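# Reseat brass ring parts and rethread the steel rod

## Task

Get every brass ring part that fell out of the steel block back into one of the block's nests, then leave the steel rod lying through the small barrels of all those parts, with its pointed end sticking out beyond the end of the block.

## Robot and tools

Robot: two six-joint arms, left_arm (base near y = +0.324 m) and right_arm (base near y = -0.430 m), each with a two-pad parallel gripper and a wrist camera (cam_left_wrist, cam_right_wrist, 896x504 images). A tool block juts about 10 cm from the last joint's axis toward the gripper's -y side and turns with it. The fingers point along the gripper's +z and close along its x; the reported hand point sits between the pads, and the tips reach 17.5 mm past it.

Frames: reported positions (m), quaternions (wxyz) and velocities are in the scene frame: origin at table-top height midway between the nominal bases, +z up, +x out over the table, left_arm toward +y. Commanded pose offsets are instead taken along the axes of that arm's own Hand target.

The 18-number row, used by both execute_actions and move, always covers both arms: left dx, dy, dz, rx, ry, rz, gripper position, force_limit, speed, then the same nine for the right. All lie in [-1, 1]. The six pose numbers are an offset, not a pose: they say how far to shift from the Hand target as it stood when the action or move began. 1.0 equals 0.6 m of travel or 180 degrees; rx, ry, rz form one rotation vector. Sending six zeros re-asks for the current Hand target (it does not hold a gap open). The three gripper numbers are absolute settings: position +1 is 50 mm open, near -0.65 the pads meet, -1 closes until something blocks it. force_limit maps -1/0/+1 to roughly 20/102/185 N per pad; speed maps -1/0/+1 to 20/85/150 mm/s; both begin at +1. A 0 is a real command, so to leave a gripper alone repeat its previous three numbers.

execute_actions(actions, cameras): actions is a list of actions; each action holds up to 15 rows, one per 1/30 s step, and a short one keeps its last row. Every row in an action measures from the same start pose, so rows are not cumulative, but the next action starts from the new Hand target. Images come back only with an empty list or when cameras names them (["all"], names, or []).

move(target, speed, blend, stop_force, zero, blocking, cameras): target is one row or a list of up to 15 rows; every row's offsets count from the Hand targets at the move's start, not from the previous row. speed is path top speed in m/s, 0.002 to 3.6 (default 0.25), one value or one per target; turning is capped at twice that in rad/s. blend (m) rounds corners in a list; 0 stops at each. stop_force (N, 3 to 120, shared by both arms) ends an arm's path when its wrist sensor feels that much resistance; zero (default true) rezeroes first. Keep finger numbers identical across a list. Omit stop_force when pulling away from something you press on, and do not trust it for rotating grippers or for light, sliding objects. blocking=false returns early and cannot be combined with stop_force. The result adds a move: line: done, off_target, moving, held or fault, plus limits=paced (pose clipped) or limits=held (steps withheld).

wait(seconds 0 to 10) lets time pass holding commands. stop brakes a running move (fingers keep moving). zoom_image(camera, region [x0, y0, x1, y1] in pixels, at most 504 by 504) magnifies the newest image. zero_wrist_force(arm) tares that sensor. finished_scene(scene) ends the current scene, given its number; it cannot be undone.

Reading results: Hand target is the last commanded pose after clipping; the real gripper often stops a little short, and the next command re-requests it. object_status: 0 moving, 1 blocked while opening, 2 blocked while closing (a grip), 3 at the asked position or pads touching (likely empty). Opening in mm is about (250 - position_measured) x 0.202. Joint velocities may read within noise. Wrist force and torque are in the gripper's own axes, with a line for the peak since the last shown; joint torques include the arm's own weight. Motor temperatures appear; MOTOR HOT shows from 70 °C and at 85 °C the arm brakes for 30 to 60 s or more.

Motion notes: orientation commands are clipped to 32 degrees from the measured one each step; motion lags commands by 0.09 to 0.22 s and fast motion overshoots. Keep paths away from an arm's own base to avoid flipping its posture. A clearance check may hold commands that bring the arms close, but does not always stop contact.

Avoid: any external force near 150 N or wrist torque near 26.6 N m (the arm faults and stops for 10 s); commanding past a firm contact, since the arms are stiff; fast impacts; squeezing or bumping the other arm or its fingers; releasing parts while they move or from a height; anything leaving the table. Loose parts can be nudged by outside pushes, so check with the cameras before finishing. Verify grips read object_status 2 and keep parts centered between the pads.

Each tool is called after "Emit:" as name(argument=value, ...) on one line, values as JSON.

## Session

Emit:
execute_actions(actions=[])

Scene clock: 0.00 s.
left_arm: end_effector_position=(+0.4117, +0.7763, +0.3093) position_measured=3 object_status=3 end_effector_quat_wxyz=(+0.384, +0.285, +0.740, -0.472) | right_arm: end_effector_position=(+0.5866, +0.0319, +0.2899) position_measured=3 object_status=3 end_effector_quat_wxyz=(+0.013, +0.999, -0.046, -0.013)
Joint positions: left_arm=[0.921 -0.712 0.643 -0.357 -2.465 0.71] | right_arm=[3.957 -2.317 -0.624 -1.808 1.572 2.474]
Joint velocities: within noise
Joint torques (N m): no reading
Motor temperatures (°C): left_arm=[18 25 27 30 35 31] | right_arm=[26 27 27 29 28 29]
Wrist force (N): no reading
Wrist torque (N m): no reading
Wrist force, peak (N): no reading
Hand target: left_arm +0.4117, +0.7763, +0.3093; +0.384, +0.285, +0.740, -0.472 | right_arm +0.5866, +0.0319, +0.2899; +0.013, +0.999, -0.046, -0.013
Tool commands: left_gripper/position=+1.0 left_gripper/force_limit=+1.0 left_gripper/speed=+1.0 right_gripper/position=+1.0 right_gripper/force_limit=+1.0 right_gripper/speed=+1.0

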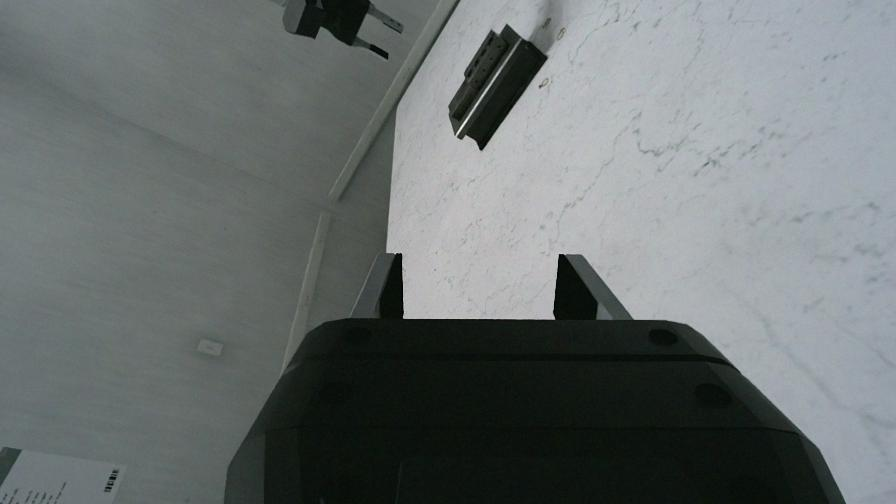

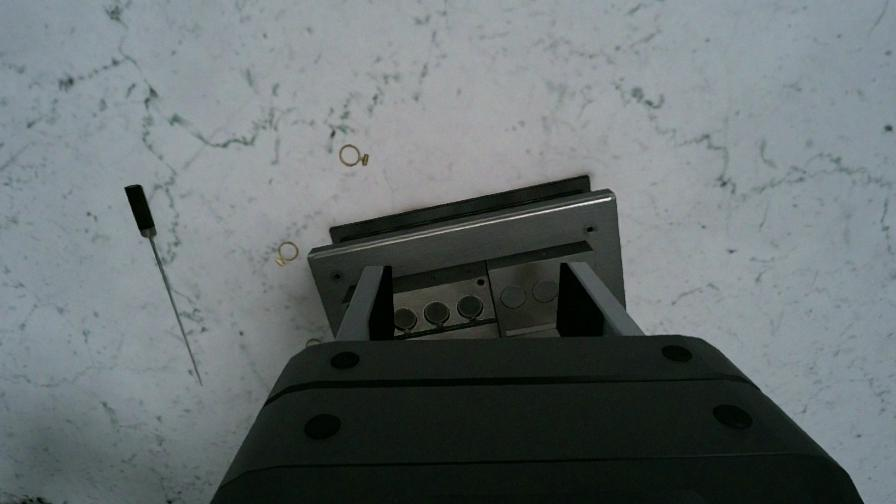

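Emit:
zoom_image(camera="cam_right_wrist", region=[260, 120, 640, 350])

Emit:
zoom_image(camera="cam_right_wrist", region=[100, 160, 300, 400])

Emit:
zoom_image(camera="cam_left_wrist", region=[420, 0, 620, 160])

Scaled by 1.326 from the camera's 896x504 image, which has a finer 1280x720 frame.

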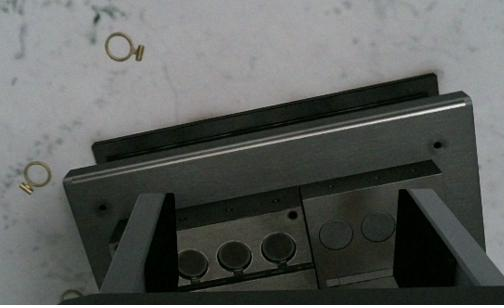

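Scaled by 2.100 from the camera's 896x504 image, which has a finer 1280x720 frame.

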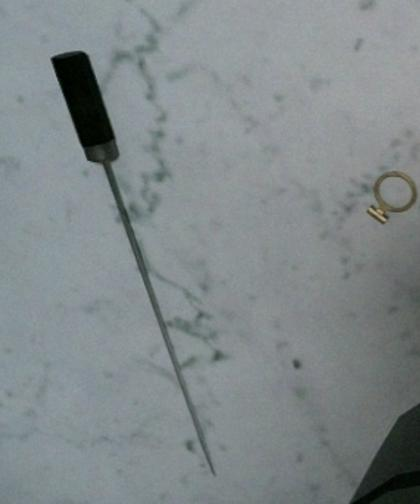

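Scaled by 2.520 from the camera's 896x504 image, which has a finer 1280x720 frame.

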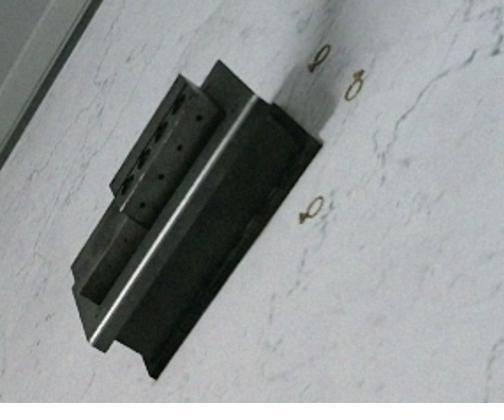

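Emit:
move(target=[0,0,0,0,0,0,1,1,1,0,0.15,0,0,0,0,1,1,1], cameras=["cam_right_wrist"])

Scene clock: 13.80 s.
left_arm: end_effector_position=(+0.4117, +0.7763, +0.3093) position_measured=3 object_status=3 end_effector_quat_wxyz=(+0.384, +0.285, +0.740, -0.472) | right_arm: end_effector_position=(+0.5785, -0.0577, +0.2924) position_measured=3 object_status=3 end_effector_quat_wxyz=(+0.013, +0.999, -0.046, -0.013)
Joint positions: left_arm=[0.921 -0.712 0.643 -0.357 -2.465 0.71] | right_arm=[3.878 -2.126 -0.935 -1.688 1.569 2.396]
Joint torques (N m): left_arm=[-0.82 -61.42 -21.75 0.33 -0.56 -0.01] | right_arm=[9.78 54.88 16.75 0.85 1.17 1.3]
Wrist force (N): left_arm=[0.1 -0.2 0.4] | right_arm=[0.2 0.0 -0.4]
Wrist torque (N m): left_arm=[-0.03 -0.02 0.00] | right_arm=[-0.01 -0.04 -0.04]
Wrist force, peak (N): left_arm=[0.4 -0.5 0.3] | right_arm=[0.4 4.4 -0.2]
Hand target: left_arm +0.4117, +0.7763, +0.3093; +0.384, +0.285, +0.740, -0.472 | right_arm +0.5784, -0.0577, +0.2924; +0.013, +0.999, -0.046, -0.013
Off the commanded pose: left_arm 0.000 m, 0 deg | right_arm 0.000 m, 0 deg.
move: done
camera_calibration:
cam_right_wrist: T_world_to_cam=[[0.993943, -0.108581, -0.0169332, -0.567764], [-0.0956882, -0.930899, 0.352521, -0.0783768], [-0.0540403, -0.348766, -0.935651, 0.411388], [0, 0, 0, 1]] pos_world=[0.579057, 0.00886892, 0.402931]
Images, in order (width x height): cam_right_wrist 896x504.

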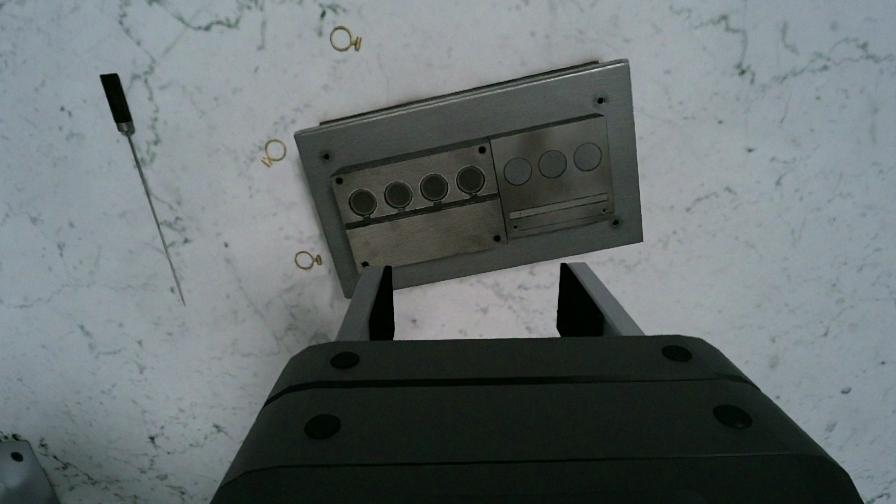

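Emit:
zoom_image(camera="cam_right_wrist", region=[320, 130, 520, 280])

Emit:
zoom_image(camera="cam_right_wrist", region=[470, 90, 630, 250])

Emit:
zoom_image(camera="cam_right_wrist", region=[250, 120, 330, 280])

Emit:
zoom_image(camera="cam_right_wrist", region=[310, 10, 380, 70])

Scaled by 2.520 from the camera's 896x504 image, which has a finer 1280x720 frame.

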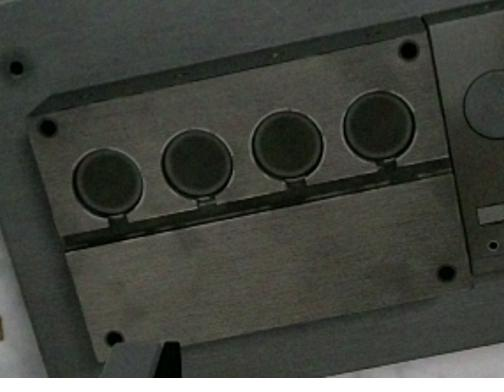

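Scaled by 3.150 from the camera's 896x504 image, which has a finer 1280x720 frame.

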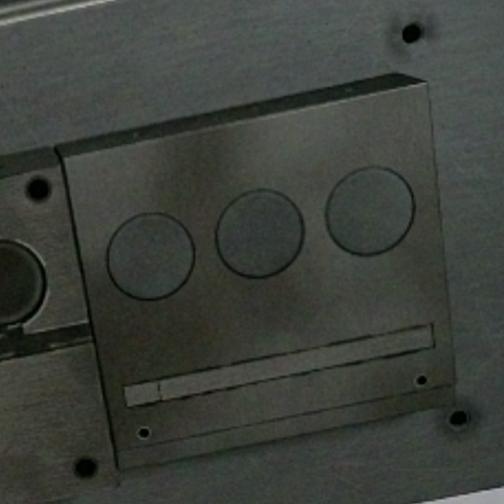

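Scaled by 3.150 from the camera's 896x504 image, which has a finer 1280x720 frame.

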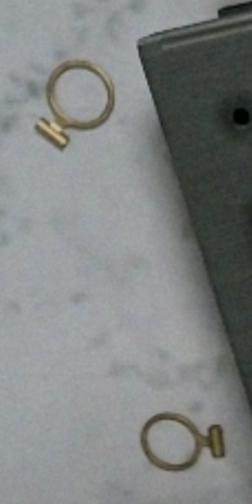

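Scaled by 7.200 from the camera's 896x504 image, which has a finer 1280x720 frame.

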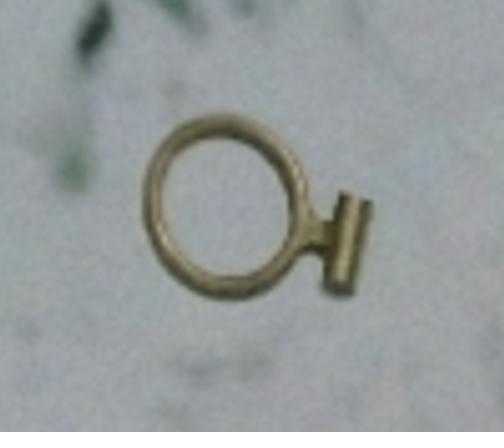

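Emit:
move(target=[0,0,0,0,0,0,1,1,1,-0.039,0.013,0.235,0,0,0,1,1,1], cameras=["cam_right_wrist"])

Emit:
zoom_image(camera="cam_right_wrist", region=[240, 60, 640, 285])

Scene clock: 46.97 s.
left_arm: end_effector_position=(+0.4117, +0.7763, +0.3093) position_measured=3 object_status=3 end_effector_quat_wxyz=(+0.384, +0.285, +0.740, -0.472) | right_arm: end_effector_position=(+0.5506, -0.0668, +0.1523) position_measured=3 object_status=3 end_effector_quat_wxyz=(+0.013, +0.999, -0.046, -0.013)
Joint positions: left_arm=[0.921 -0.712 0.643 -0.357 -2.465 0.71] | right_arm=[3.896 -2.092 -1.351 -1.307 1.57 2.413]
Joint torques (N m): left_arm=[-0.53 -60.41 -20.74 0.53 -0.67 -0.25] | right_arm=[-14.31 53.36 15.38 4.14 -0.73 -1.94]
Wrist force (N): left_arm=[0.2 0.1 0.2] | right_arm=[0.1 0.2 -0.3]
Wrist torque (N m): left_arm=[0.01 -0.02 0.00] | right_arm=[0.02 -0.03 -0.03]
Wrist force, peak (N): left_arm=[0.0 -0.3 0.5] | right_arm=[0.9 -0.1 -3.6]
Hand target: left_arm +0.4117, +0.7763, +0.3093; +0.384, +0.285, +0.740, -0.472 | right_arm +0.5506, -0.0669, +0.1523; +0.013, +0.999, -0.046, -0.013
Off the commanded pose: left_arm 0.000 m, 0 deg | right_arm 0.000 m, 0 deg.
move: done
camera_calibration:
cam_right_wrist: T_world_to_cam=[[0.993967, -0.108337, -0.0171214, -0.543355], [-0.0953862, -0.930882, 0.352649, -0.0403291], [-0.0541428, -0.348888, -0.935599, 0.275664], [0, 0, 0, 1]] pos_world=[0.551155, -0.000231048, 0.26283]
Images, in order (width x height): cam_right_wrist 896x504.

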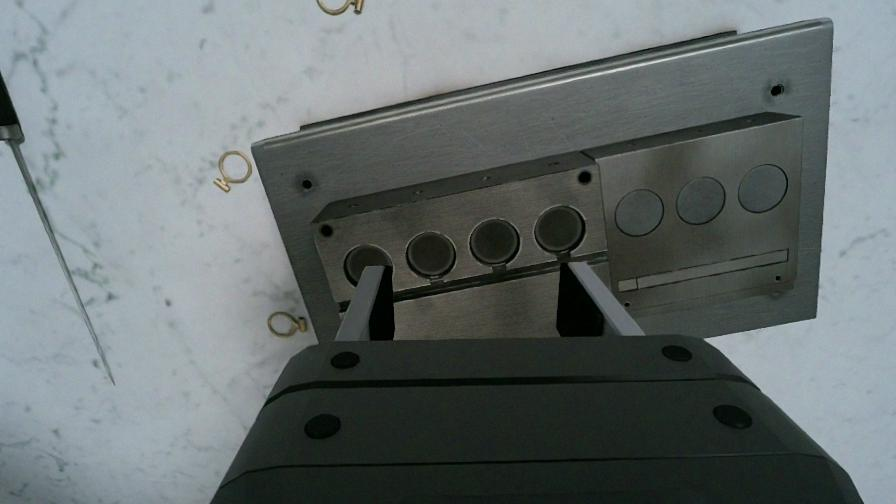

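Scaled by 1.260 from the camera's 896x504 image, which has a finer 1280x720 frame.

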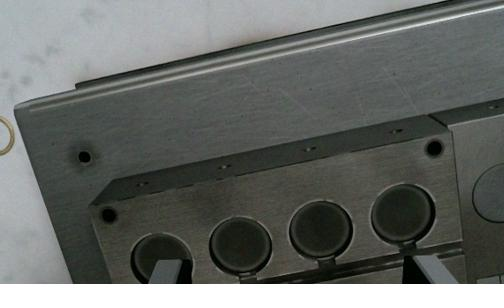

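Emit:
move(target=[0,0,0,0,0,0,1,1,1,0.0,0.1,0,0,0,0,1,1,1], cameras=["cam_right_wrist"])

Emit:
zoom_image(camera="cam_right_wrist", region=[310, 50, 620, 270])

Emit:
zoom_image(camera="cam_right_wrist", region=[560, 0, 820, 220])

Scene clock: 54.30 s.
left_arm: end_effector_position=(+0.4117, +0.7763, +0.3093) position_measured=3 object_status=3 end_effector_quat_wxyz=(+0.384, +0.285, +0.740, -0.472) | right_arm: end_effector_position=(+0.5452, -0.1267, +0.1540) position_measured=3 object_status=3 end_effector_quat_wxyz=(+0.013, +0.999, -0.046, -0.013)
Joint positions: left_arm=[0.921 -0.712 0.643 -0.357 -2.465 0.71] | right_arm=[3.834 -2.01 -1.47 -1.268 1.568 2.351]
Joint torques (N m): left_arm=[-0.71 -59.72 -20.42 0.39 -0.77 -0.19] | right_arm=[12.29 39.06 30.15 0.7 0.53 1.95]
Wrist force (N): left_arm=[0.0 -0.1 0.2] | right_arm=[-0.1 0.1 -0.5]
Wrist torque (N m): left_arm=[-0.02 0.00 0.00] | right_arm=[-0.01 0.03 -0.03]
Wrist force, peak (N): left_arm=[0.3 -0.5 0.3] | right_arm=[0.0 2.8 -0.3]
Hand target: left_arm +0.4117, +0.7763, +0.3093; +0.384, +0.285, +0.740, -0.472 | right_arm +0.5451, -0.1266, +0.1540; +0.013, +0.999, -0.046, -0.013
Off the commanded pose: left_arm 0.000 m, 0 deg | right_arm 0.000 m, 0 deg.
move: done
camera_calibration:
cam_right_wrist: T_world_to_cam=[[0.993943, -0.108581, -0.0169332, -0.544503], [-0.0956882, -0.930899, 0.352521, -0.096971], [-0.0540403, -0.348766, -0.935651, 0.255936], [0, 0, 0, 1]] pos_world=[0.545757, -0.0601311, 0.264431]
Images, in order (width x height): cam_right_wrist 896x504.

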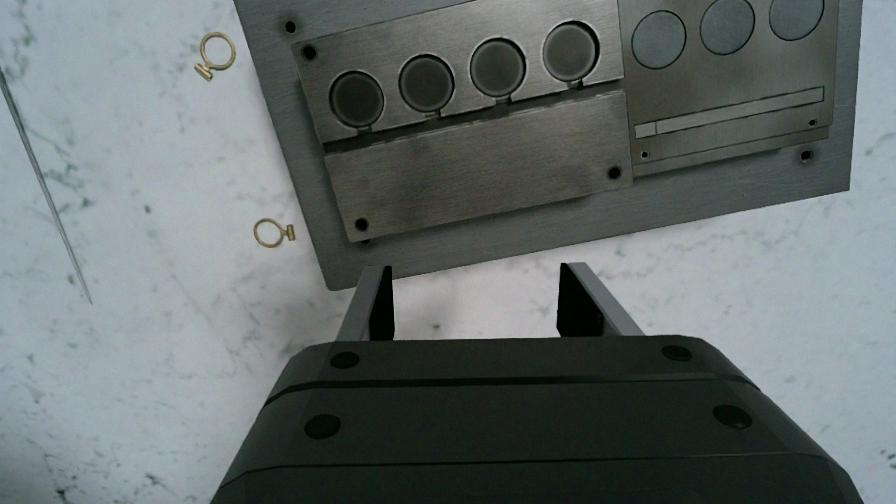

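Scaled by 1.626 from the camera's 896x504 image, which has a finer 1280x720 frame.

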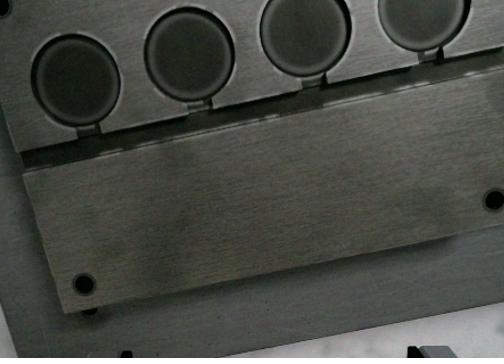

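Scaled by 1.938 from the camera's 896x504 image, which has a finer 1280x720 frame.

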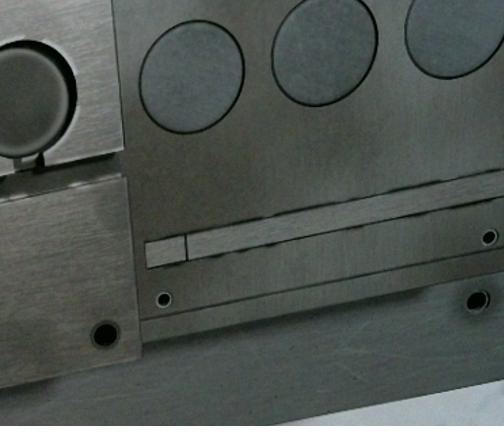

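Emit:
move(target=[0,0,0,0,0,0,1,1,1,0.002,-0.0915,0.0625,-0.111,0,0,1,1,1], cameras=["cam_right_wrist"])

Emit:
zoom_image(camera="cam_right_wrist", region=[250, 130, 500, 300])

Emit:
zoom_image(camera="cam_right_wrist", region=[400, 130, 650, 300])

Scene clock: 89.83 s.
left_arm: end_effector_position=(+0.4117, +0.7763, +0.3093) position_measured=3 object_status=3 end_effector_quat_wxyz=(+0.384, +0.285, +0.740, -0.472) | right_arm: end_effector_position=(+0.5507, -0.0796, +0.1214) position_measured=3 object_status=3 end_effector_quat_wxyz=(+0.166, +0.985, -0.042, -0.015)
Joint positions: left_arm=[0.921 -0.712 0.643 -0.357 -2.465 0.71] | right_arm=[3.956 -2.212 -1.213 -1.562 1.377 2.494]
Joint torques (N m): left_arm=[-0.76 -60.78 -20.24 0.55 -0.77 -0.13] | right_arm=[-1.31 46.12 24.52 1.77 -0.15 0]
Wrist force (N): left_arm=[0.0 -0.4 -0.3] | right_arm=[-1.2 8.0 -14.7]
Wrist torque (N m): left_arm=[-0.06 0.01 0.00] | right_arm=[0.39 0.46 0.31]
Wrist force, peak (N): left_arm=[0.0 -0.5 0.1] | right_arm=[-22.7 70.1 -109.7]
Hand target: left_arm +0.4117, +0.7763, +0.3093; +0.384, +0.285, +0.740, -0.472 | right_arm +0.5507, -0.0796, +0.1214; +0.166, +0.985, -0.042, -0.015 (not the last commanded pose)
Tool commands: left_gripper/position=+1.0 left_gripper/force_limit=+1.0 left_gripper/speed=+1.0 right_gripper/position=+1.0 right_gripper/force_limit=+1.0 right_gripper/speed=+1.0
Off the commanded pose: left_arm 0.000 m, 0 deg | right_arm 0.009 m, 2 deg.
FORCE FAULT: contact force on the right arm reached its limit, and that arm stopped. The contact can be on any part of that arm, not only on its tool. That arm's remaining commands of this call were not run. That arm is still stopped at the end of this call. That arm stays stopped for about 10 more seconds. Until then a move that you send moves the other arm only, and its call returns only when the move has ended. Once the stop has ended, the next robot result says so. If the stop ends while you think or write, that arm runs what you send next, counted from a new Hand target: where the arm stands when the stop ends. While its stop runs, that arm takes no new command, but its gripper still runs the gripper command that each later call begins with. Until it ends, the stop uses up actions while you think or wait. An arm that is not stopped still takes commands.
move: fault (right_arm)
camera_calibration:
cam_right_wrist: T_world_to_cam=[[0.994847, -0.101276, -0.00483289, -0.546876], [-0.0765829, -0.78181, 0.618795, -0.0721487], [-0.0664477, -0.615236, -0.785537, 0.209517], [0, 0, 0, 1]] pos_world=[0.552455, 0.01711, 0.206585]
Images, in order (width x height): cam_right_wrist 896x504.

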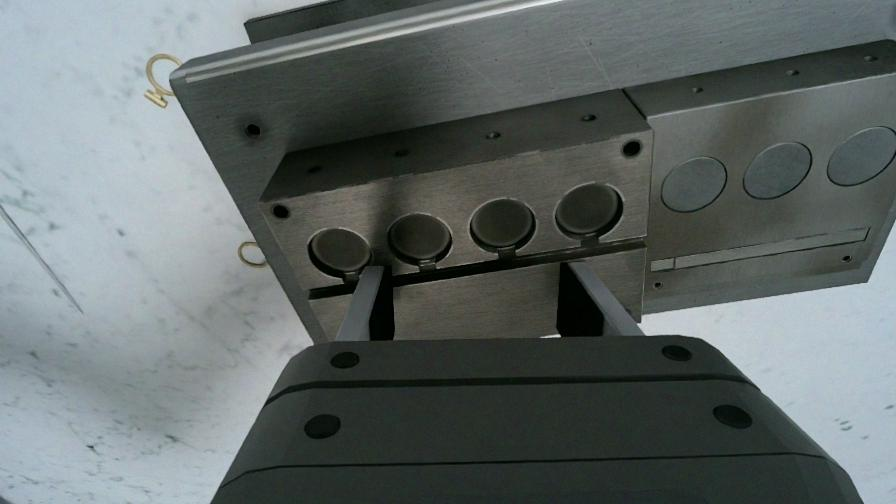

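Scaled by 2.016 from the camera's 896x504 image, which has a finer 1280x720 frame.

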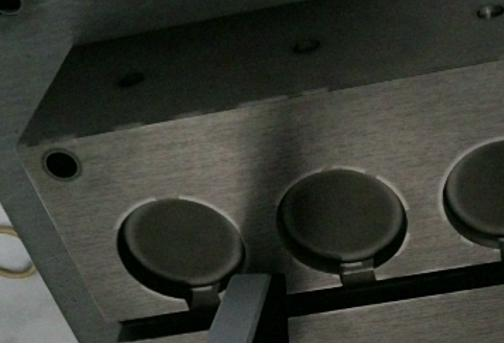

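Scaled by 2.016 from the camera's 896x504 image, which has a finer 1280x720 frame.

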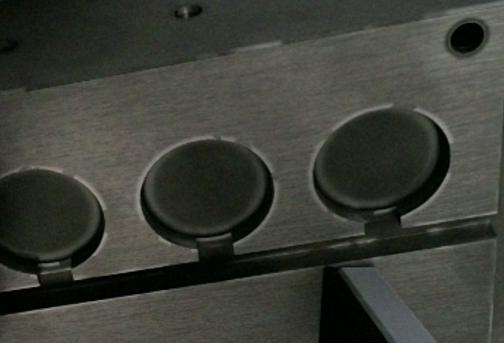

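Emit:
wait(seconds=3)

Scene clock: 110.10 s.
left_arm: end_effector_position=(+0.4117, +0.7763, +0.3093) position_measured=3 object_status=3 end_effector_quat_wxyz=(+0.384, +0.285, +0.740, -0.472) | right_arm: end_effector_position=(+0.5507, -0.0796, +0.1214) position_measured=3 object_status=3 end_effector_quat_wxyz=(+0.166, +0.985, -0.042, -0.015)
Joint positions: left_arm=[0.921 -0.712 0.643 -0.357 -2.465 0.71] | right_arm=[3.956 -2.212 -1.213 -1.562 1.377 2.494]
Joint torques (N m): left_arm=[-1.03 -60.83 -21.36 0.69 -1.09 -0.17] | right_arm=[-0.95 32.65 23.26 2.25 1.84 0.08]
Wrist force (N): left_arm=[-0.1 -0.2 0.0] | right_arm=[-0.9 7.4 -13.3]
Wrist torque (N m): left_arm=[-0.03 0.01 0.00] | right_arm=[0.35 0.39 0.30]
Wrist force, peak (N): left_arm=[0.2 -0.6 -0.2] | right_arm=[-1.3 8.0 -14.9]
Hand target: left_arm +0.4117, +0.7763, +0.3093; +0.384, +0.285, +0.740, -0.472 | right_arm +0.5507, -0.0796, +0.1214; +0.166, +0.985, -0.042, -0.015 (not the last commanded pose)
Tool commands: left_gripper/position=+1.0 left_gripper/force_limit=+1.0 left_gripper/speed=+1.0 right_gripper/position=+1.0 right_gripper/force_limit=+1.0 right_gripper/speed=+1.0
Off the commanded pose: left_arm 0.000 m, 0 deg | right_arm 0.009 m, 2 deg.
FORCE FAULT, CONTINUED: the right arm's stop, for the force fault that an earlier result reported, is over. The rest of the stop counts as 19 of the actions that you can send in this scene. That arm's target is now where it stood when the stop ended, not its last command. That arm accepts commands again.
wait: 3.00 s; at rest from the start

Emit:
move(target=[0,0,0,0,0,0,1,1,1,0,0,-0.15,0,0,0,1,1,1])

Scene clock: 141.23 s.
left_arm: end_effector_position=(+0.4117, +0.7763, +0.3093) position_measured=3 object_status=3 end_effector_quat_wxyz=(+0.384, +0.285, +0.740, -0.472) | right_arm: end_effector_position=(+0.5547, -0.0502, +0.2062) position_measured=3 object_status=3 end_effector_quat_wxyz=(+0.166, +0.985, -0.042, -0.016)
Joint positions: left_arm=[0.921 -0.712 0.643 -0.357 -2.465 0.71] | right_arm=[3.98 -2.23 -0.962 -1.8 1.384 2.517]
Joint torques (N m): left_arm=[-0.98 -60.6 -22.17 0.52 -1.14 0.03] | right_arm=[-14.37 58.58 32.11 1.55 -0.98 -2.18]
Wrist force (N): left_arm=[0.2 -0.3 0.0] | right_arm=[0.2 0.1 0.2]
Wrist torque (N m): left_arm=[-0.05 -0.03 0.00] | right_arm=[0.01 -0.01 0.00]
Wrist force, peak (N): left_arm=[0.5 -0.1 0.0] | right_arm=[-1.2 7.4 -13.4]
Hand target: left_arm +0.4117, +0.7763, +0.3093; +0.384, +0.285, +0.740, -0.472 | right_arm +0.5547, -0.0503, +0.2064; +0.166, +0.985, -0.042, -0.015
Off the commanded pose: left_arm 0.000 m, 0 deg | right_arm 0.000 m, 0 deg.
move: done

Emit:
move(target=[0,0,0,0,0,0,1,1,1,-0.184,0.2208,0.16,0.1063,0.0096,-0.0269,1,1,1])

Scene clock: 157.50 s.
left_arm: end_effector_position=(+0.4117, +0.7763, +0.3093) position_measured=3 object_status=3 end_effector_quat_wxyz=(+0.384, +0.285, +0.740, -0.472) | right_arm: end_effector_position=(+0.4303, -0.1966, +0.1611) position_measured=3 object_status=3 end_effector_quat_wxyz=(+0.000, +1.000, +0.000, +0.000)
Joint positions: left_arm=[0.921 -0.712 0.643 -0.357 -2.465 0.71] | right_arm=[3.869 -1.683 -1.891 -1.139 1.571 2.295]
Joint torques (N m): left_arm=[-0.57 -60.86 -21.77 0.51 -1.24 -0.04] | right_arm=[11.45 35.6 12.76 4.45 0.98 0.29]
Wrist force (N): left_arm=[0.0 -0.4 0.1] | right_arm=[0.0 0.1 -0.2]
Wrist torque (N m): left_arm=[-0.07 0.00 0.00] | right_arm=[0.00 0.02 -0.06]
Wrist force, peak (N): left_arm=[0.2 -0.7 -0.1] | right_arm=[-2.2 4.4 0.4]
Hand target: left_arm +0.4117, +0.7763, +0.3093; +0.384, +0.285, +0.740, -0.472 | right_arm +0.4302, -0.1966, +0.1611; +0.000, +1.000, +0.000, +0.000
Off the commanded pose: left_arm 0.000 m, 0 deg | right_arm 0.000 m, 0 deg.
move: done

Emit:
move(target=[0,0,0,0,0,0,1,1,1,0,0.0,0.175,0,0,0,1,1,1], cameras=["cam_right_wrist"])

Emit:
zoom_image(camera="cam_right_wrist", region=[380, 60, 520, 160])

Scene clock: 163.17 s.
left_arm: end_effector_position=(+0.4117, +0.7763, +0.3093) position_measured=3 object_status=3 end_effector_quat_wxyz=(+0.384, +0.285, +0.740, -0.472) | right_arm: end_effector_position=(+0.4300, -0.1965, +0.0562) position_measured=3 object_status=3 end_effector_quat_wxyz=(+0.000, +1.000, +0.000, +0.000)
Joint positions: left_arm=[0.921 -0.712 0.643 -0.357 -2.465 0.71] | right_arm=[3.87 -1.829 -2.031 -0.853 1.571 2.295]
Joint torques (N m): left_arm=[-0.45 -61.33 -22.09 0.57 -1.29 -0.16] | right_arm=[-14.56 22.65 21.64 4.6 -0.67 -1.9]
Wrist force (N): left_arm=[0.4 -0.6 -0.1] | right_arm=[0.2 0.1 -0.2]
Wrist torque (N m): left_arm=[-0.09 -0.06 0.00] | right_arm=[0.01 -0.03 -0.06]
Wrist force, peak (N): left_arm=[0.4 -0.6 -0.1] | right_arm=[0.1 0.0 -3.8]
Hand target: left_arm +0.4117, +0.7763, +0.3093; +0.384, +0.285, +0.740, -0.472 | right_arm +0.4301, -0.1966, +0.0561; +0.000, +1.000, +0.000, +0.000
Off the commanded pose: left_arm 0.000 m, 0 deg | right_arm 0.000 m, 0 deg.
move: done
camera_calibration:
cam_right_wrist: T_world_to_cam=[[0.999848, -0.0164515, 0.00568659, -0.425013], [-0.0174066, -0.945208, 0.326006, -0.173456], [0.0000117198, -0.326055, -0.945351, 0.115594], [0, 0, 0, 1]] pos_world=[0.421928, -0.133254, 0.168241]
Images, in order (width x height): cam_right_wrist 896x504.

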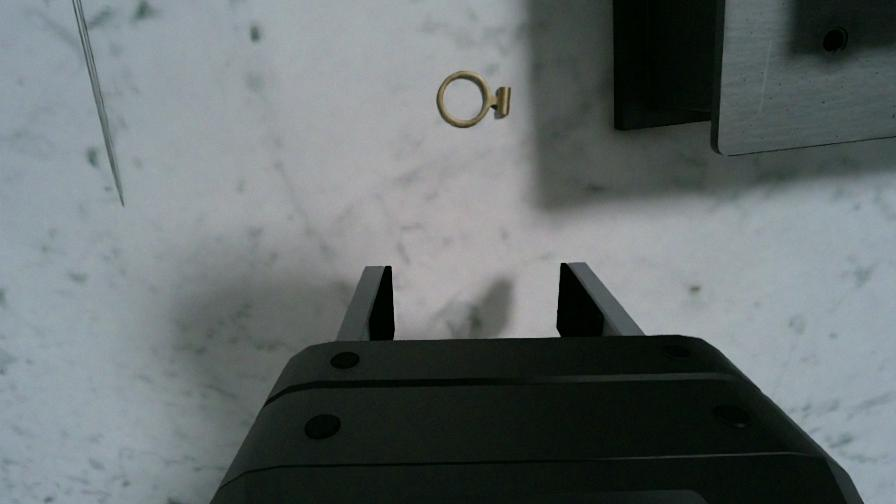

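Scaled by 3.600 from the camera's 896x504 image, which has a finer 1280x720 frame.

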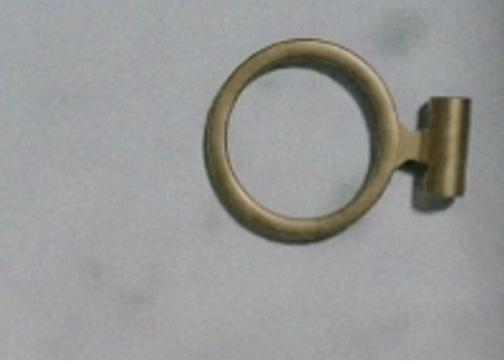

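Emit:
move(target=[0,0,0,0,0,0,1,1,1,-0.0035,-0.0978,0.02,0,0,-0.4794,1,1,1], cameras=["cam_right_wrist"])

Scene clock: 208.63 s.
left_arm: end_effector_position=(+0.4117, +0.7763, +0.3093) position_measured=3 object_status=3 end_effector_quat_wxyz=(+0.384, +0.285, +0.740, -0.472) | right_arm: end_effector_position=(+0.4280, -0.1377, +0.0441) position_measured=3 object_status=3 end_effector_quat_wxyz=(+0.000, +0.730, +0.684, +0.000)
Joint positions: left_arm=[0.921 -0.712 0.643 -0.357 -2.465 0.71] | right_arm=[3.954 -1.903 -1.966 -0.843 1.571 0.874]
Joint torques (N m): left_arm=[-0.2 -62.15 -22.27 0.47 -1.52 -0.25] | right_arm=[-13.57 40.57 12.24 3.58 1.24 -0.94]
Wrist force (N): left_arm=[0.3 -0.1 -0.2] | right_arm=[0.3 0.1 -0.3]
Wrist torque (N m): left_arm=[0.00 -0.05 0.00] | right_arm=[0.02 -0.05 -0.07]
Wrist force, peak (N): left_arm=[0.4 -0.4 0.2] | right_arm=[0.4 1.4 -0.1]
Hand target: left_arm +0.4117, +0.7763, +0.3093; +0.384, +0.285, +0.740, -0.472 | right_arm +0.4280, -0.1379, +0.0441; +0.000, +0.730, +0.684, +0.000
Off the commanded pose: left_arm 0.000 m, 0 deg | right_arm 0.000 m, 0 deg.
move: done
camera_calibration:
cam_right_wrist: T_world_to_cam=[[0.0812947, 0.996669, 0.00654361, 0.110683], [0.942355, -0.0789993, 0.325155, -0.405472], [0.324589, -0.020267, -0.945638, 0.0265727], [0, 0, 0, 1]] pos_world=[0.364475, -0.141808, 0.156245]
Images, in order (width x height): cam_right_wrist 896x504.

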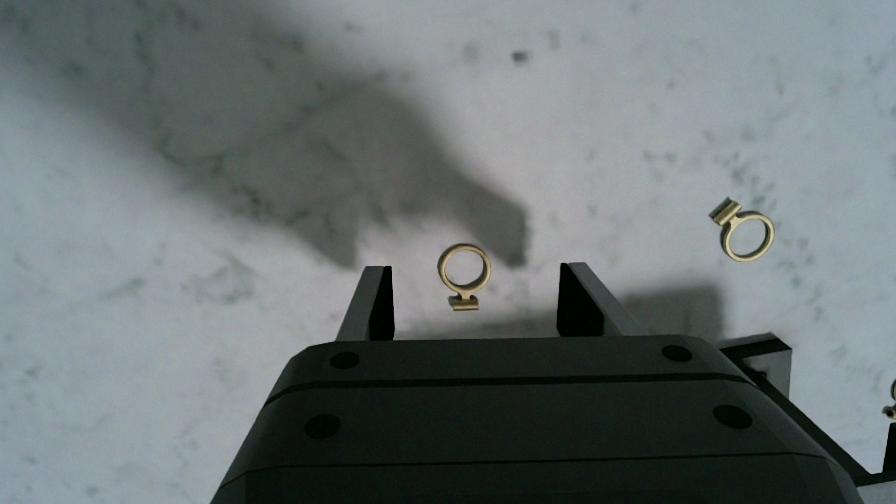

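Emit:
move(target=[0,0,0,0,0,0,1,1,1,-0.0048,-0.0007,0.0265,0,0,0,1,1,1], cameras=["cam_right_wrist"])

Emit:
zoom_image(camera="cam_right_wrist", region=[350, 240, 610, 350])

Scene clock: 222.27 s.
left_arm: end_effector_position=(+0.4117, +0.7763, +0.3093) position_measured=3 object_status=3 end_effector_quat_wxyz=(+0.384, +0.285, +0.740, -0.472) | right_arm: end_effector_position=(+0.4274, -0.1408, +0.0280) position_measured=3 object_status=3 end_effector_quat_wxyz=(+0.000, +0.730, +0.684, +0.000) end_effector_velocity=(-0.001, -0.001, +0.000) end_effector_angular_velocity=(-0.003, +0.002, +0.000)
Joint positions: left_arm=[0.921 -0.712 0.643 -0.357 -2.465 0.71] | right_arm=[3.951 -1.927 -1.986 -0.8 1.571 0.87]
Joint velocities: left_arm=[within noise] | right_arm=[0 0.001 0 -0.005 0 0]
Joint torques (N m): left_arm=[-0.29 -60.6 -22.41 0.42 -1.49 -0.01] | right_arm=[-10.67 40.01 25.13 0.68 -0.53 -1.57]
Wrist force (N): left_arm=[0.2 -0.2 0.1] | right_arm=[0.1 0.2 -0.2]
Wrist torque (N m): left_arm=[-0.04 -0.03 0.00] | right_arm=[0.02 -0.03 0.09]
Wrist force, peak (N): left_arm=[0.5 -0.4 0.2] | right_arm=[0.2 0.2 -0.7]
Hand target: left_arm +0.4117, +0.7763, +0.3093; +0.384, +0.285, +0.740, -0.472 | right_arm +0.4274, -0.1407, +0.0282; +0.000, +0.730, +0.684, +0.000
Off the commanded pose: left_arm 0.000 m, 0 deg | right_arm 0.000 m, 0 deg.
move: done
camera_calibration:
cam_right_wrist: T_world_to_cam=[[0.081229, 0.996675, 0.00640738, 0.113971], [0.942391, -0.0788948, 0.325075, -0.399935], [0.3245, -0.0203673, -0.945666, 0.0115964], [0, 0, 0, 1]] pos_world=[0.363875, -0.144908, 0.140245]
Images, in order (width x height): cam_right_wrist 896x504.

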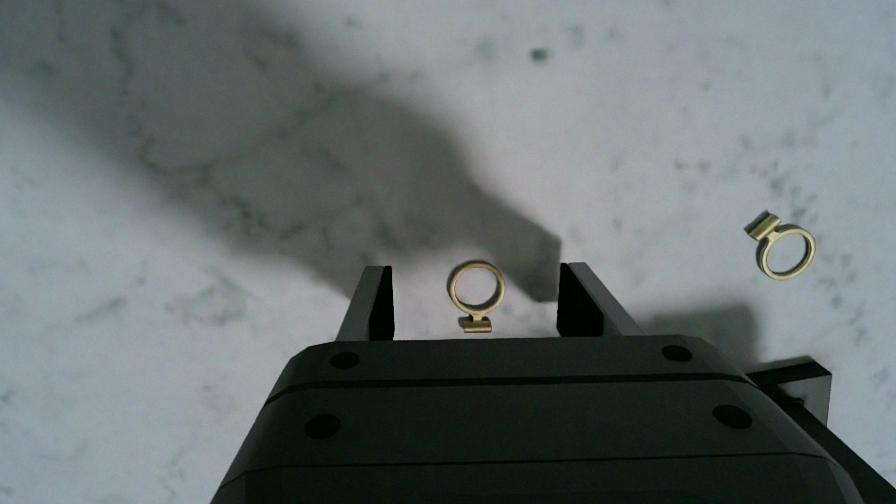

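Scaled by 1.938 from the camera's 896x504 image, which has a finer 1280x720 frame.

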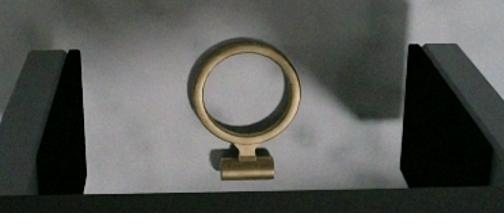

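Emit:
move(target=[0,0,0,0,0,0,1,1,1,0,0,0.023,0,0,0,1,1,1], speed=0.006, stop_force=5, cameras=["cam_right_wrist"])

Emit:
zoom_image(camera="cam_right_wrist", region=[350, 240, 610, 350])

Scene clock: 233.17 s.
left_arm: end_effector_position=(+0.4117, +0.7763, +0.3093) position_measured=3 object_status=3 end_effector_quat_wxyz=(+0.384, +0.285, +0.740, -0.472) | right_arm: end_effector_position=(+0.4274, -0.1407, +0.0181) position_measured=3 object_status=3 end_effector_quat_wxyz=(+0.000, +0.730, +0.684, +0.000)
Joint positions: left_arm=[0.921 -0.712 0.643 -0.357 -2.465 0.71] | right_arm=[3.951 -1.946 -1.994 -0.774 1.571 0.871]
Joint torques (N m): left_arm=[-0.55 -61.33 -22.11 0.42 -1.67 -0.1] | right_arm=[12.04 39.55 26.33 0.65 -0.45 1.95]
Wrist force (N): left_arm=[0.1 -0.1 0.1] | right_arm=[0.4 0.5 -2.1]
Wrist torque (N m): left_arm=[-0.01 -0.02 0.00] | right_arm=[0.00 0.03 0.10]
Wrist force, peak (N): left_arm=[0.6 -0.2 0.0] | right_arm=[-1.4 -2.1 -13.5]
Hand target: left_arm +0.4117, +0.7763, +0.3093; +0.384, +0.285, +0.740, -0.472 | right_arm +0.4274, -0.1407, +0.0181; +0.000, +0.730, +0.684, +0.000 (not the last commanded pose)
Off the commanded pose: left_arm 0.000 m, 0 deg | right_arm 0.004 m, 0 deg.
move: contact (right_arm)
camera_calibration:
cam_right_wrist: T_world_to_cam=[[0.081229, 0.996675, 0.00640738, 0.113935], [0.942391, -0.0788948, 0.325075, -0.396676], [0.3245, -0.0203673, -0.945666, 0.00214172], [0, 0, 0, 1]] pos_world=[0.363875, -0.144808, 0.130245]
Images, in order (width x height): cam_right_wrist 896x504.

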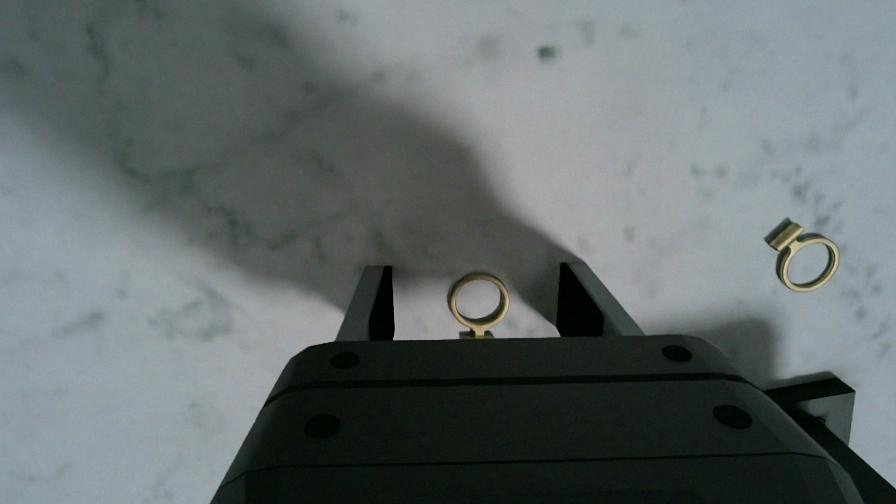

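Scaled by 1.938 from the camera's 896x504 image, which has a finer 1280x720 frame.

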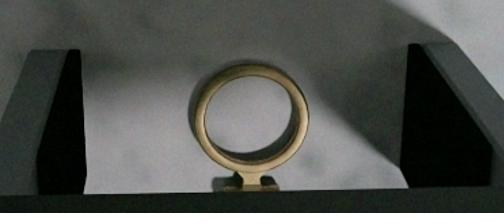

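Emit:
move(target=[[0,0,0,0,0,0,1,1,1,0.0017,0,-0.0012,0,0,0,1,1,1],[0,0,0,0,0,0,1,1,1,0.0017,0,-0.0012,0,0,0,-1,-1,-1]], speed=0.02, cameras=["cam_right_wrist"])

Emit:
zoom_image(camera="cam_right_wrist", region=[380, 240, 580, 350])

Scene clock: 243.60 s.
left_arm: end_effector_position=(+0.4117, +0.7763, +0.3093) position_measured=3 object_status=3 end_effector_quat_wxyz=(+0.384, +0.285, +0.740, -0.472) | right_arm: end_effector_position=(+0.4274, -0.1397, +0.0188) position_measured=167 object_status=2 end_effector_quat_wxyz=(+0.000, +0.730, +0.684, +0.000)
Joint positions: left_arm=[0.921 -0.712 0.643 -0.357 -2.465 0.71] | right_arm=[3.953 -1.945 -1.992 -0.776 1.571 0.872]
Joint torques (N m): left_arm=[-0.59 -60.52 -22.61 0.48 -1.46 -0.24] | right_arm=[-1.62 39.05 9.43 4.45 -0.42 -1.77]
Wrist force (N): left_arm=[0.0 -0.2 0.1] | right_arm=[0.1 -0.1 -0.2]
Wrist torque (N m): left_arm=[-0.04 -0.01 0.00] | right_arm=[-0.02 -0.03 -0.07]
Wrist force, peak (N): left_arm=[0.4 -0.5 0.0] | right_arm=[0.3 0.6 -2.2]
Hand target: left_arm +0.4117, +0.7763, +0.3093; +0.384, +0.285, +0.740, -0.472 | right_arm +0.4274, -0.1397, +0.0188; +0.000, +0.730, +0.684, +0.000
Off the commanded pose: left_arm 0.000 m, 0 deg | right_arm 0.000 m, 0 deg.
move: done
camera_calibration:
cam_right_wrist: T_world_to_cam=[[0.0812023, 0.996676, 0.00651178, 0.11293], [0.942363, -0.0789017, 0.325157, -0.396827], [0.32459, -0.0202671, -0.945638, 0.00280183], [0, 0, 0, 1]] pos_world=[0.363875, -0.143808, 0.130945]
Images, in order (width x height): cam_right_wrist 896x504.

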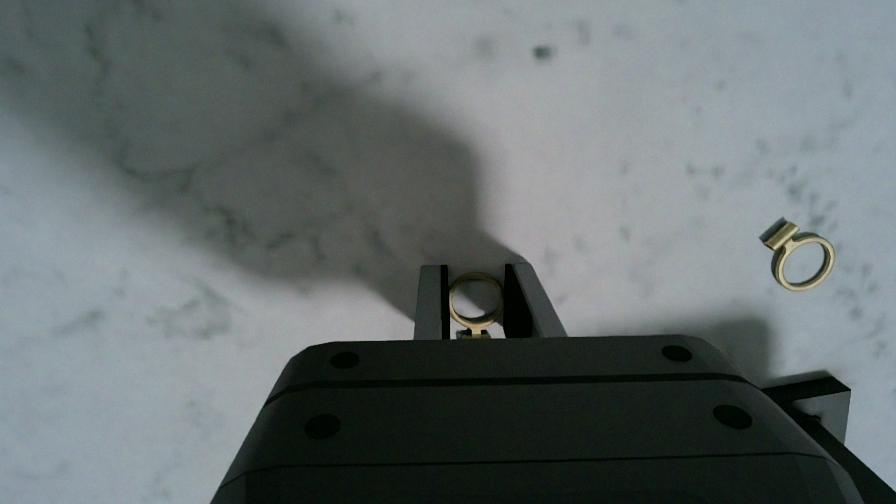

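Scaled by 2.520 from the camera's 896x504 image, which has a finer 1280x720 frame.

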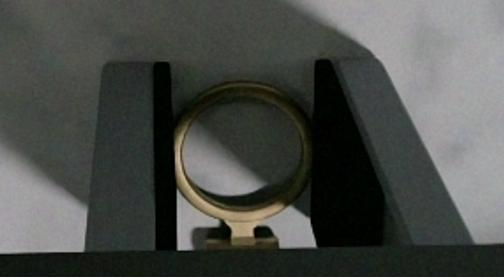

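Emit:
move(target=[[0,0,0,0,0,0,1,1,1,0,0,-0.22,0,0,0,-1,-1,-1],[0,0,0,0,0,0,1,1,1,0.1483,0.2492,-0.22,0,0,0.4454,-1,-1,-1]], speed=0.2, blend=0.02, cameras=["cam_right_wrist"])

Emit:
zoom_image(camera="cam_right_wrist", region=[300, 200, 600, 350])

Scene clock: 271.57 s.
left_arm: end_effector_position=(+0.4117, +0.7763, +0.3093) position_measured=3 object_status=3 end_effector_quat_wxyz=(+0.384, +0.285, +0.740, -0.472) | right_arm: end_effector_position=(+0.5826, -0.0607, +0.1506) position_measured=167 object_status=2 end_effector_quat_wxyz=(+0.000, +0.999, +0.053, +0.000)
Joint positions: left_arm=[0.921 -0.712 0.643 -0.357 -2.465 0.71] | right_arm=[3.871 -2.146 -1.279 -1.289 1.571 2.189]
Joint torques (N m): left_arm=[-1.66 -61.8 -23.05 0.48 -1.63 -0.12] | right_arm=[3.7 54.47 13.99 5.51 -0.79 0.33]
Wrist force (N): left_arm=[0.1 -0.3 0.0] | right_arm=[-0.3 -0.1 -0.4]
Wrist torque (N m): left_arm=[-0.05 -0.02 0.00] | right_arm=[-0.01 0.03 0.12]
Wrist force, peak (N): left_arm=[0.5 -0.3 0.3] | right_arm=[0.2 0.0 2.8]
Hand target: left_arm +0.4117, +0.7763, +0.3093; +0.384, +0.285, +0.740, -0.472 | right_arm +0.5826, -0.0606, +0.1506; +0.000, +0.999, +0.053, +0.000
Off the commanded pose: left_arm 0.000 m, 0 deg | right_arm 0.000 m, 0 deg.
move: done
camera_calibration:
cam_right_wrist: T_world_to_cam=[[0.995914, 0.0901358, 0.00562793, -0.567015], [0.0833855, -0.941684, 0.326002, -0.131842], [0.0346842, -0.324201, -0.945352, 0.229089], [0, 0, 0, 1]] pos_world=[0.567746, 0.00122587, 0.262741]
Images, in order (width x height): cam_right_wrist 896x504.

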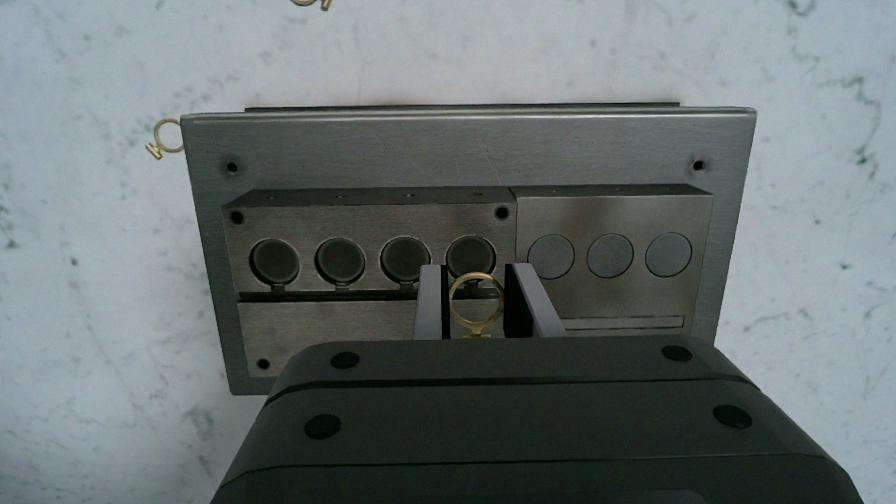

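Scaled by 1.680 from the camera's 896x504 image, which has a finer 1280x720 frame.

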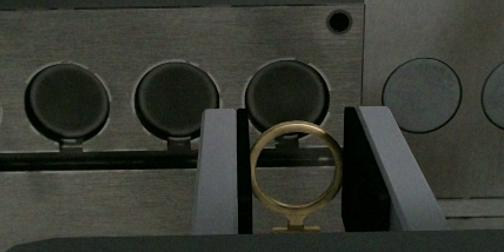

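Emit:
move(target=[0,0,0,0,0,0,1,1,1,-0.0006,-0.0003,0.049,0,0,-0.0017,-1,-1,-1], speed=0.05, cameras=["cam_right_wrist"])

Emit:
zoom_image(camera="cam_right_wrist", region=[380, 230, 580, 350])

Scene clock: 288.33 s.
left_arm: end_effector_position=(+0.4117, +0.7763, +0.3093) position_measured=3 object_status=3 end_effector_quat_wxyz=(+0.384, +0.285, +0.740, -0.472) | right_arm: end_effector_position=(+0.5821, -0.0605, +0.1211) position_measured=167 object_status=2 end_effector_quat_wxyz=(+0.000, +0.998, +0.056, -0.001) end_effector_velocity=(+0.000, +0.000, +0.003) end_effector_angular_velocity=(+0.001, +0.000, -0.001)
Joint positions: left_arm=[0.921 -0.712 0.643 -0.357 -2.465 0.71] | right_arm=[3.871 -2.167 -1.322 -1.223 1.571 2.184]
Joint velocities: left_arm=[within noise] | right_arm=[0 0.002 0.004 -0.005 0.001 0.001]
Joint torques (N m): left_arm=[-0.58 -61.34 -21.95 0.55 -1.57 -0.16] | right_arm=[11.69 56 33.69 0.72 -0.23 -0.99]
Wrist force (N): left_arm=[0.1 -0.2 0.0] | right_arm=[0.1 0.2 -0.2]
Wrist torque (N m): left_arm=[-0.04 0.00 0.00] | right_arm=[0.03 -0.03 0.12]
Wrist force, peak (N): left_arm=[0.1 -0.6 0.1] | right_arm=[0.0 0.0 -1.4]
Hand target: left_arm +0.4117, +0.7763, +0.3093; +0.384, +0.285, +0.740, -0.472 | right_arm +0.5821, -0.0605, +0.1212; +0.000, +0.998, +0.056, +0.000
Off the commanded pose: left_arm 0.000 m, 0 deg | right_arm 0.000 m, 0 deg.
move: done
camera_calibration:
cam_right_wrist: T_world_to_cam=[[0.995412, 0.0955141, 0.00557638, -0.565767], [0.088486, -0.941203, 0.326048, -0.124831], [0.0363907, -0.324058, -0.945337, 0.20023], [0, 0, 0, 1]] pos_world=[0.566931, 0.00143398, 0.233141]
Images, in order (width x height): cam_right_wrist 896x504.

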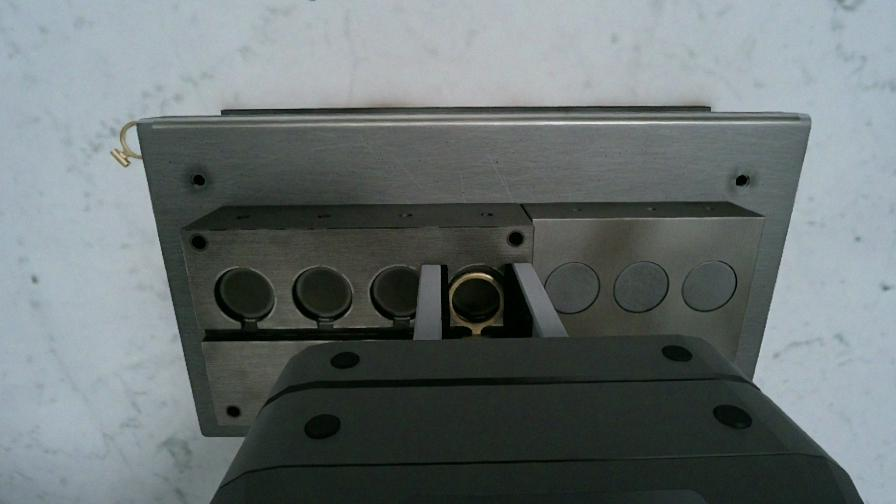

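Scaled by 2.520 from the camera's 896x504 image, which has a finer 1280x720 frame.

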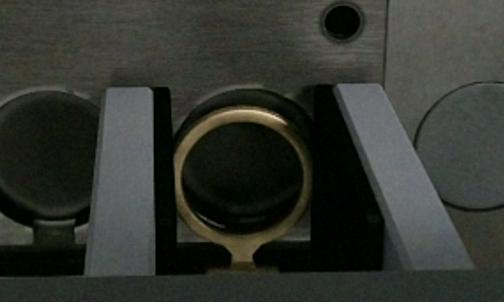

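Emit:
move(target=[0,0,0,0,0,0,1,1,1,0,0,0.0155,0,0,0,-1,-1,-1], speed=0.005, stop_force=4, cameras=["cam_right_wrist"])

Emit:
zoom_image(camera="cam_right_wrist", region=[380, 230, 580, 350])

Scene clock: 295.50 s.
left_arm: end_effector_position=(+0.4117, +0.7763, +0.3093) position_measured=3 object_status=3 end_effector_quat_wxyz=(+0.384, +0.285, +0.740, -0.472) | right_arm: end_effector_position=(+0.5822, -0.0605, +0.1187) position_measured=167 object_status=2 end_effector_quat_wxyz=(+0.000, +0.998, +0.056, +0.000)
Joint positions: left_arm=[0.921 -0.712 0.643 -0.357 -2.465 0.71] | right_arm=[3.871 -2.169 -1.326 -1.218 1.571 2.185]
Joint torques (N m): left_arm=[-0.63 -61.29 -23.29 0.5 -1.42 -0.08] | right_arm=[3.22 52.31 32.02 1.1 0.21 1.86]
Wrist force (N): left_arm=[0.1 -0.2 0.1] | right_arm=[-1.7 0.7 -4.9]
Wrist torque (N m): left_arm=[-0.03 -0.01 0.00] | right_arm=[0.01 -0.08 0.12]
Wrist force, peak (N): left_arm=[0.4 -0.3 -0.1] | right_arm=[-1.9 0.8 -7.6]
Hand target: left_arm +0.4117, +0.7763, +0.3093; +0.384, +0.285, +0.740, -0.472 | right_arm +0.5822, -0.0605, +0.1187; +0.000, +0.998, +0.056, +0.000 (not the last commanded pose)
Off the commanded pose: left_arm 0.000 m, 0 deg | right_arm 0.007 m, 0 deg.
move: contact (right_arm)
camera_calibration:
cam_right_wrist: T_world_to_cam=[[0.995426, 0.0953659, 0.00575386, -0.565903], [0.088295, -0.941281, 0.325875, -0.123909], [0.0364933, -0.323876, -0.945395, 0.197914], [0, 0, 0, 1]] pos_world=[0.567032, 0.0014345, 0.230742]
Images, in order (width x height): cam_right_wrist 896x504.

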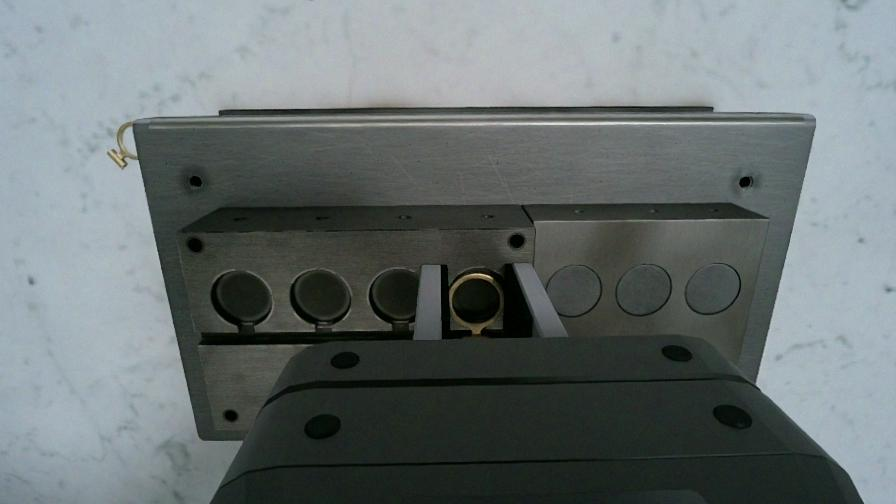

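Scaled by 2.520 from the camera's 896x504 image, which has a finer 1280x720 frame.

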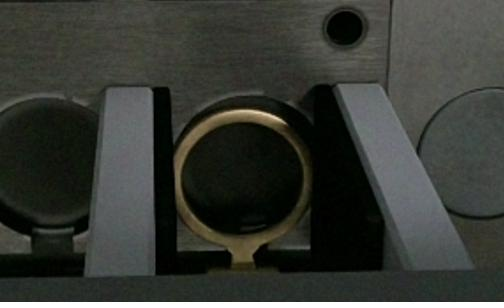

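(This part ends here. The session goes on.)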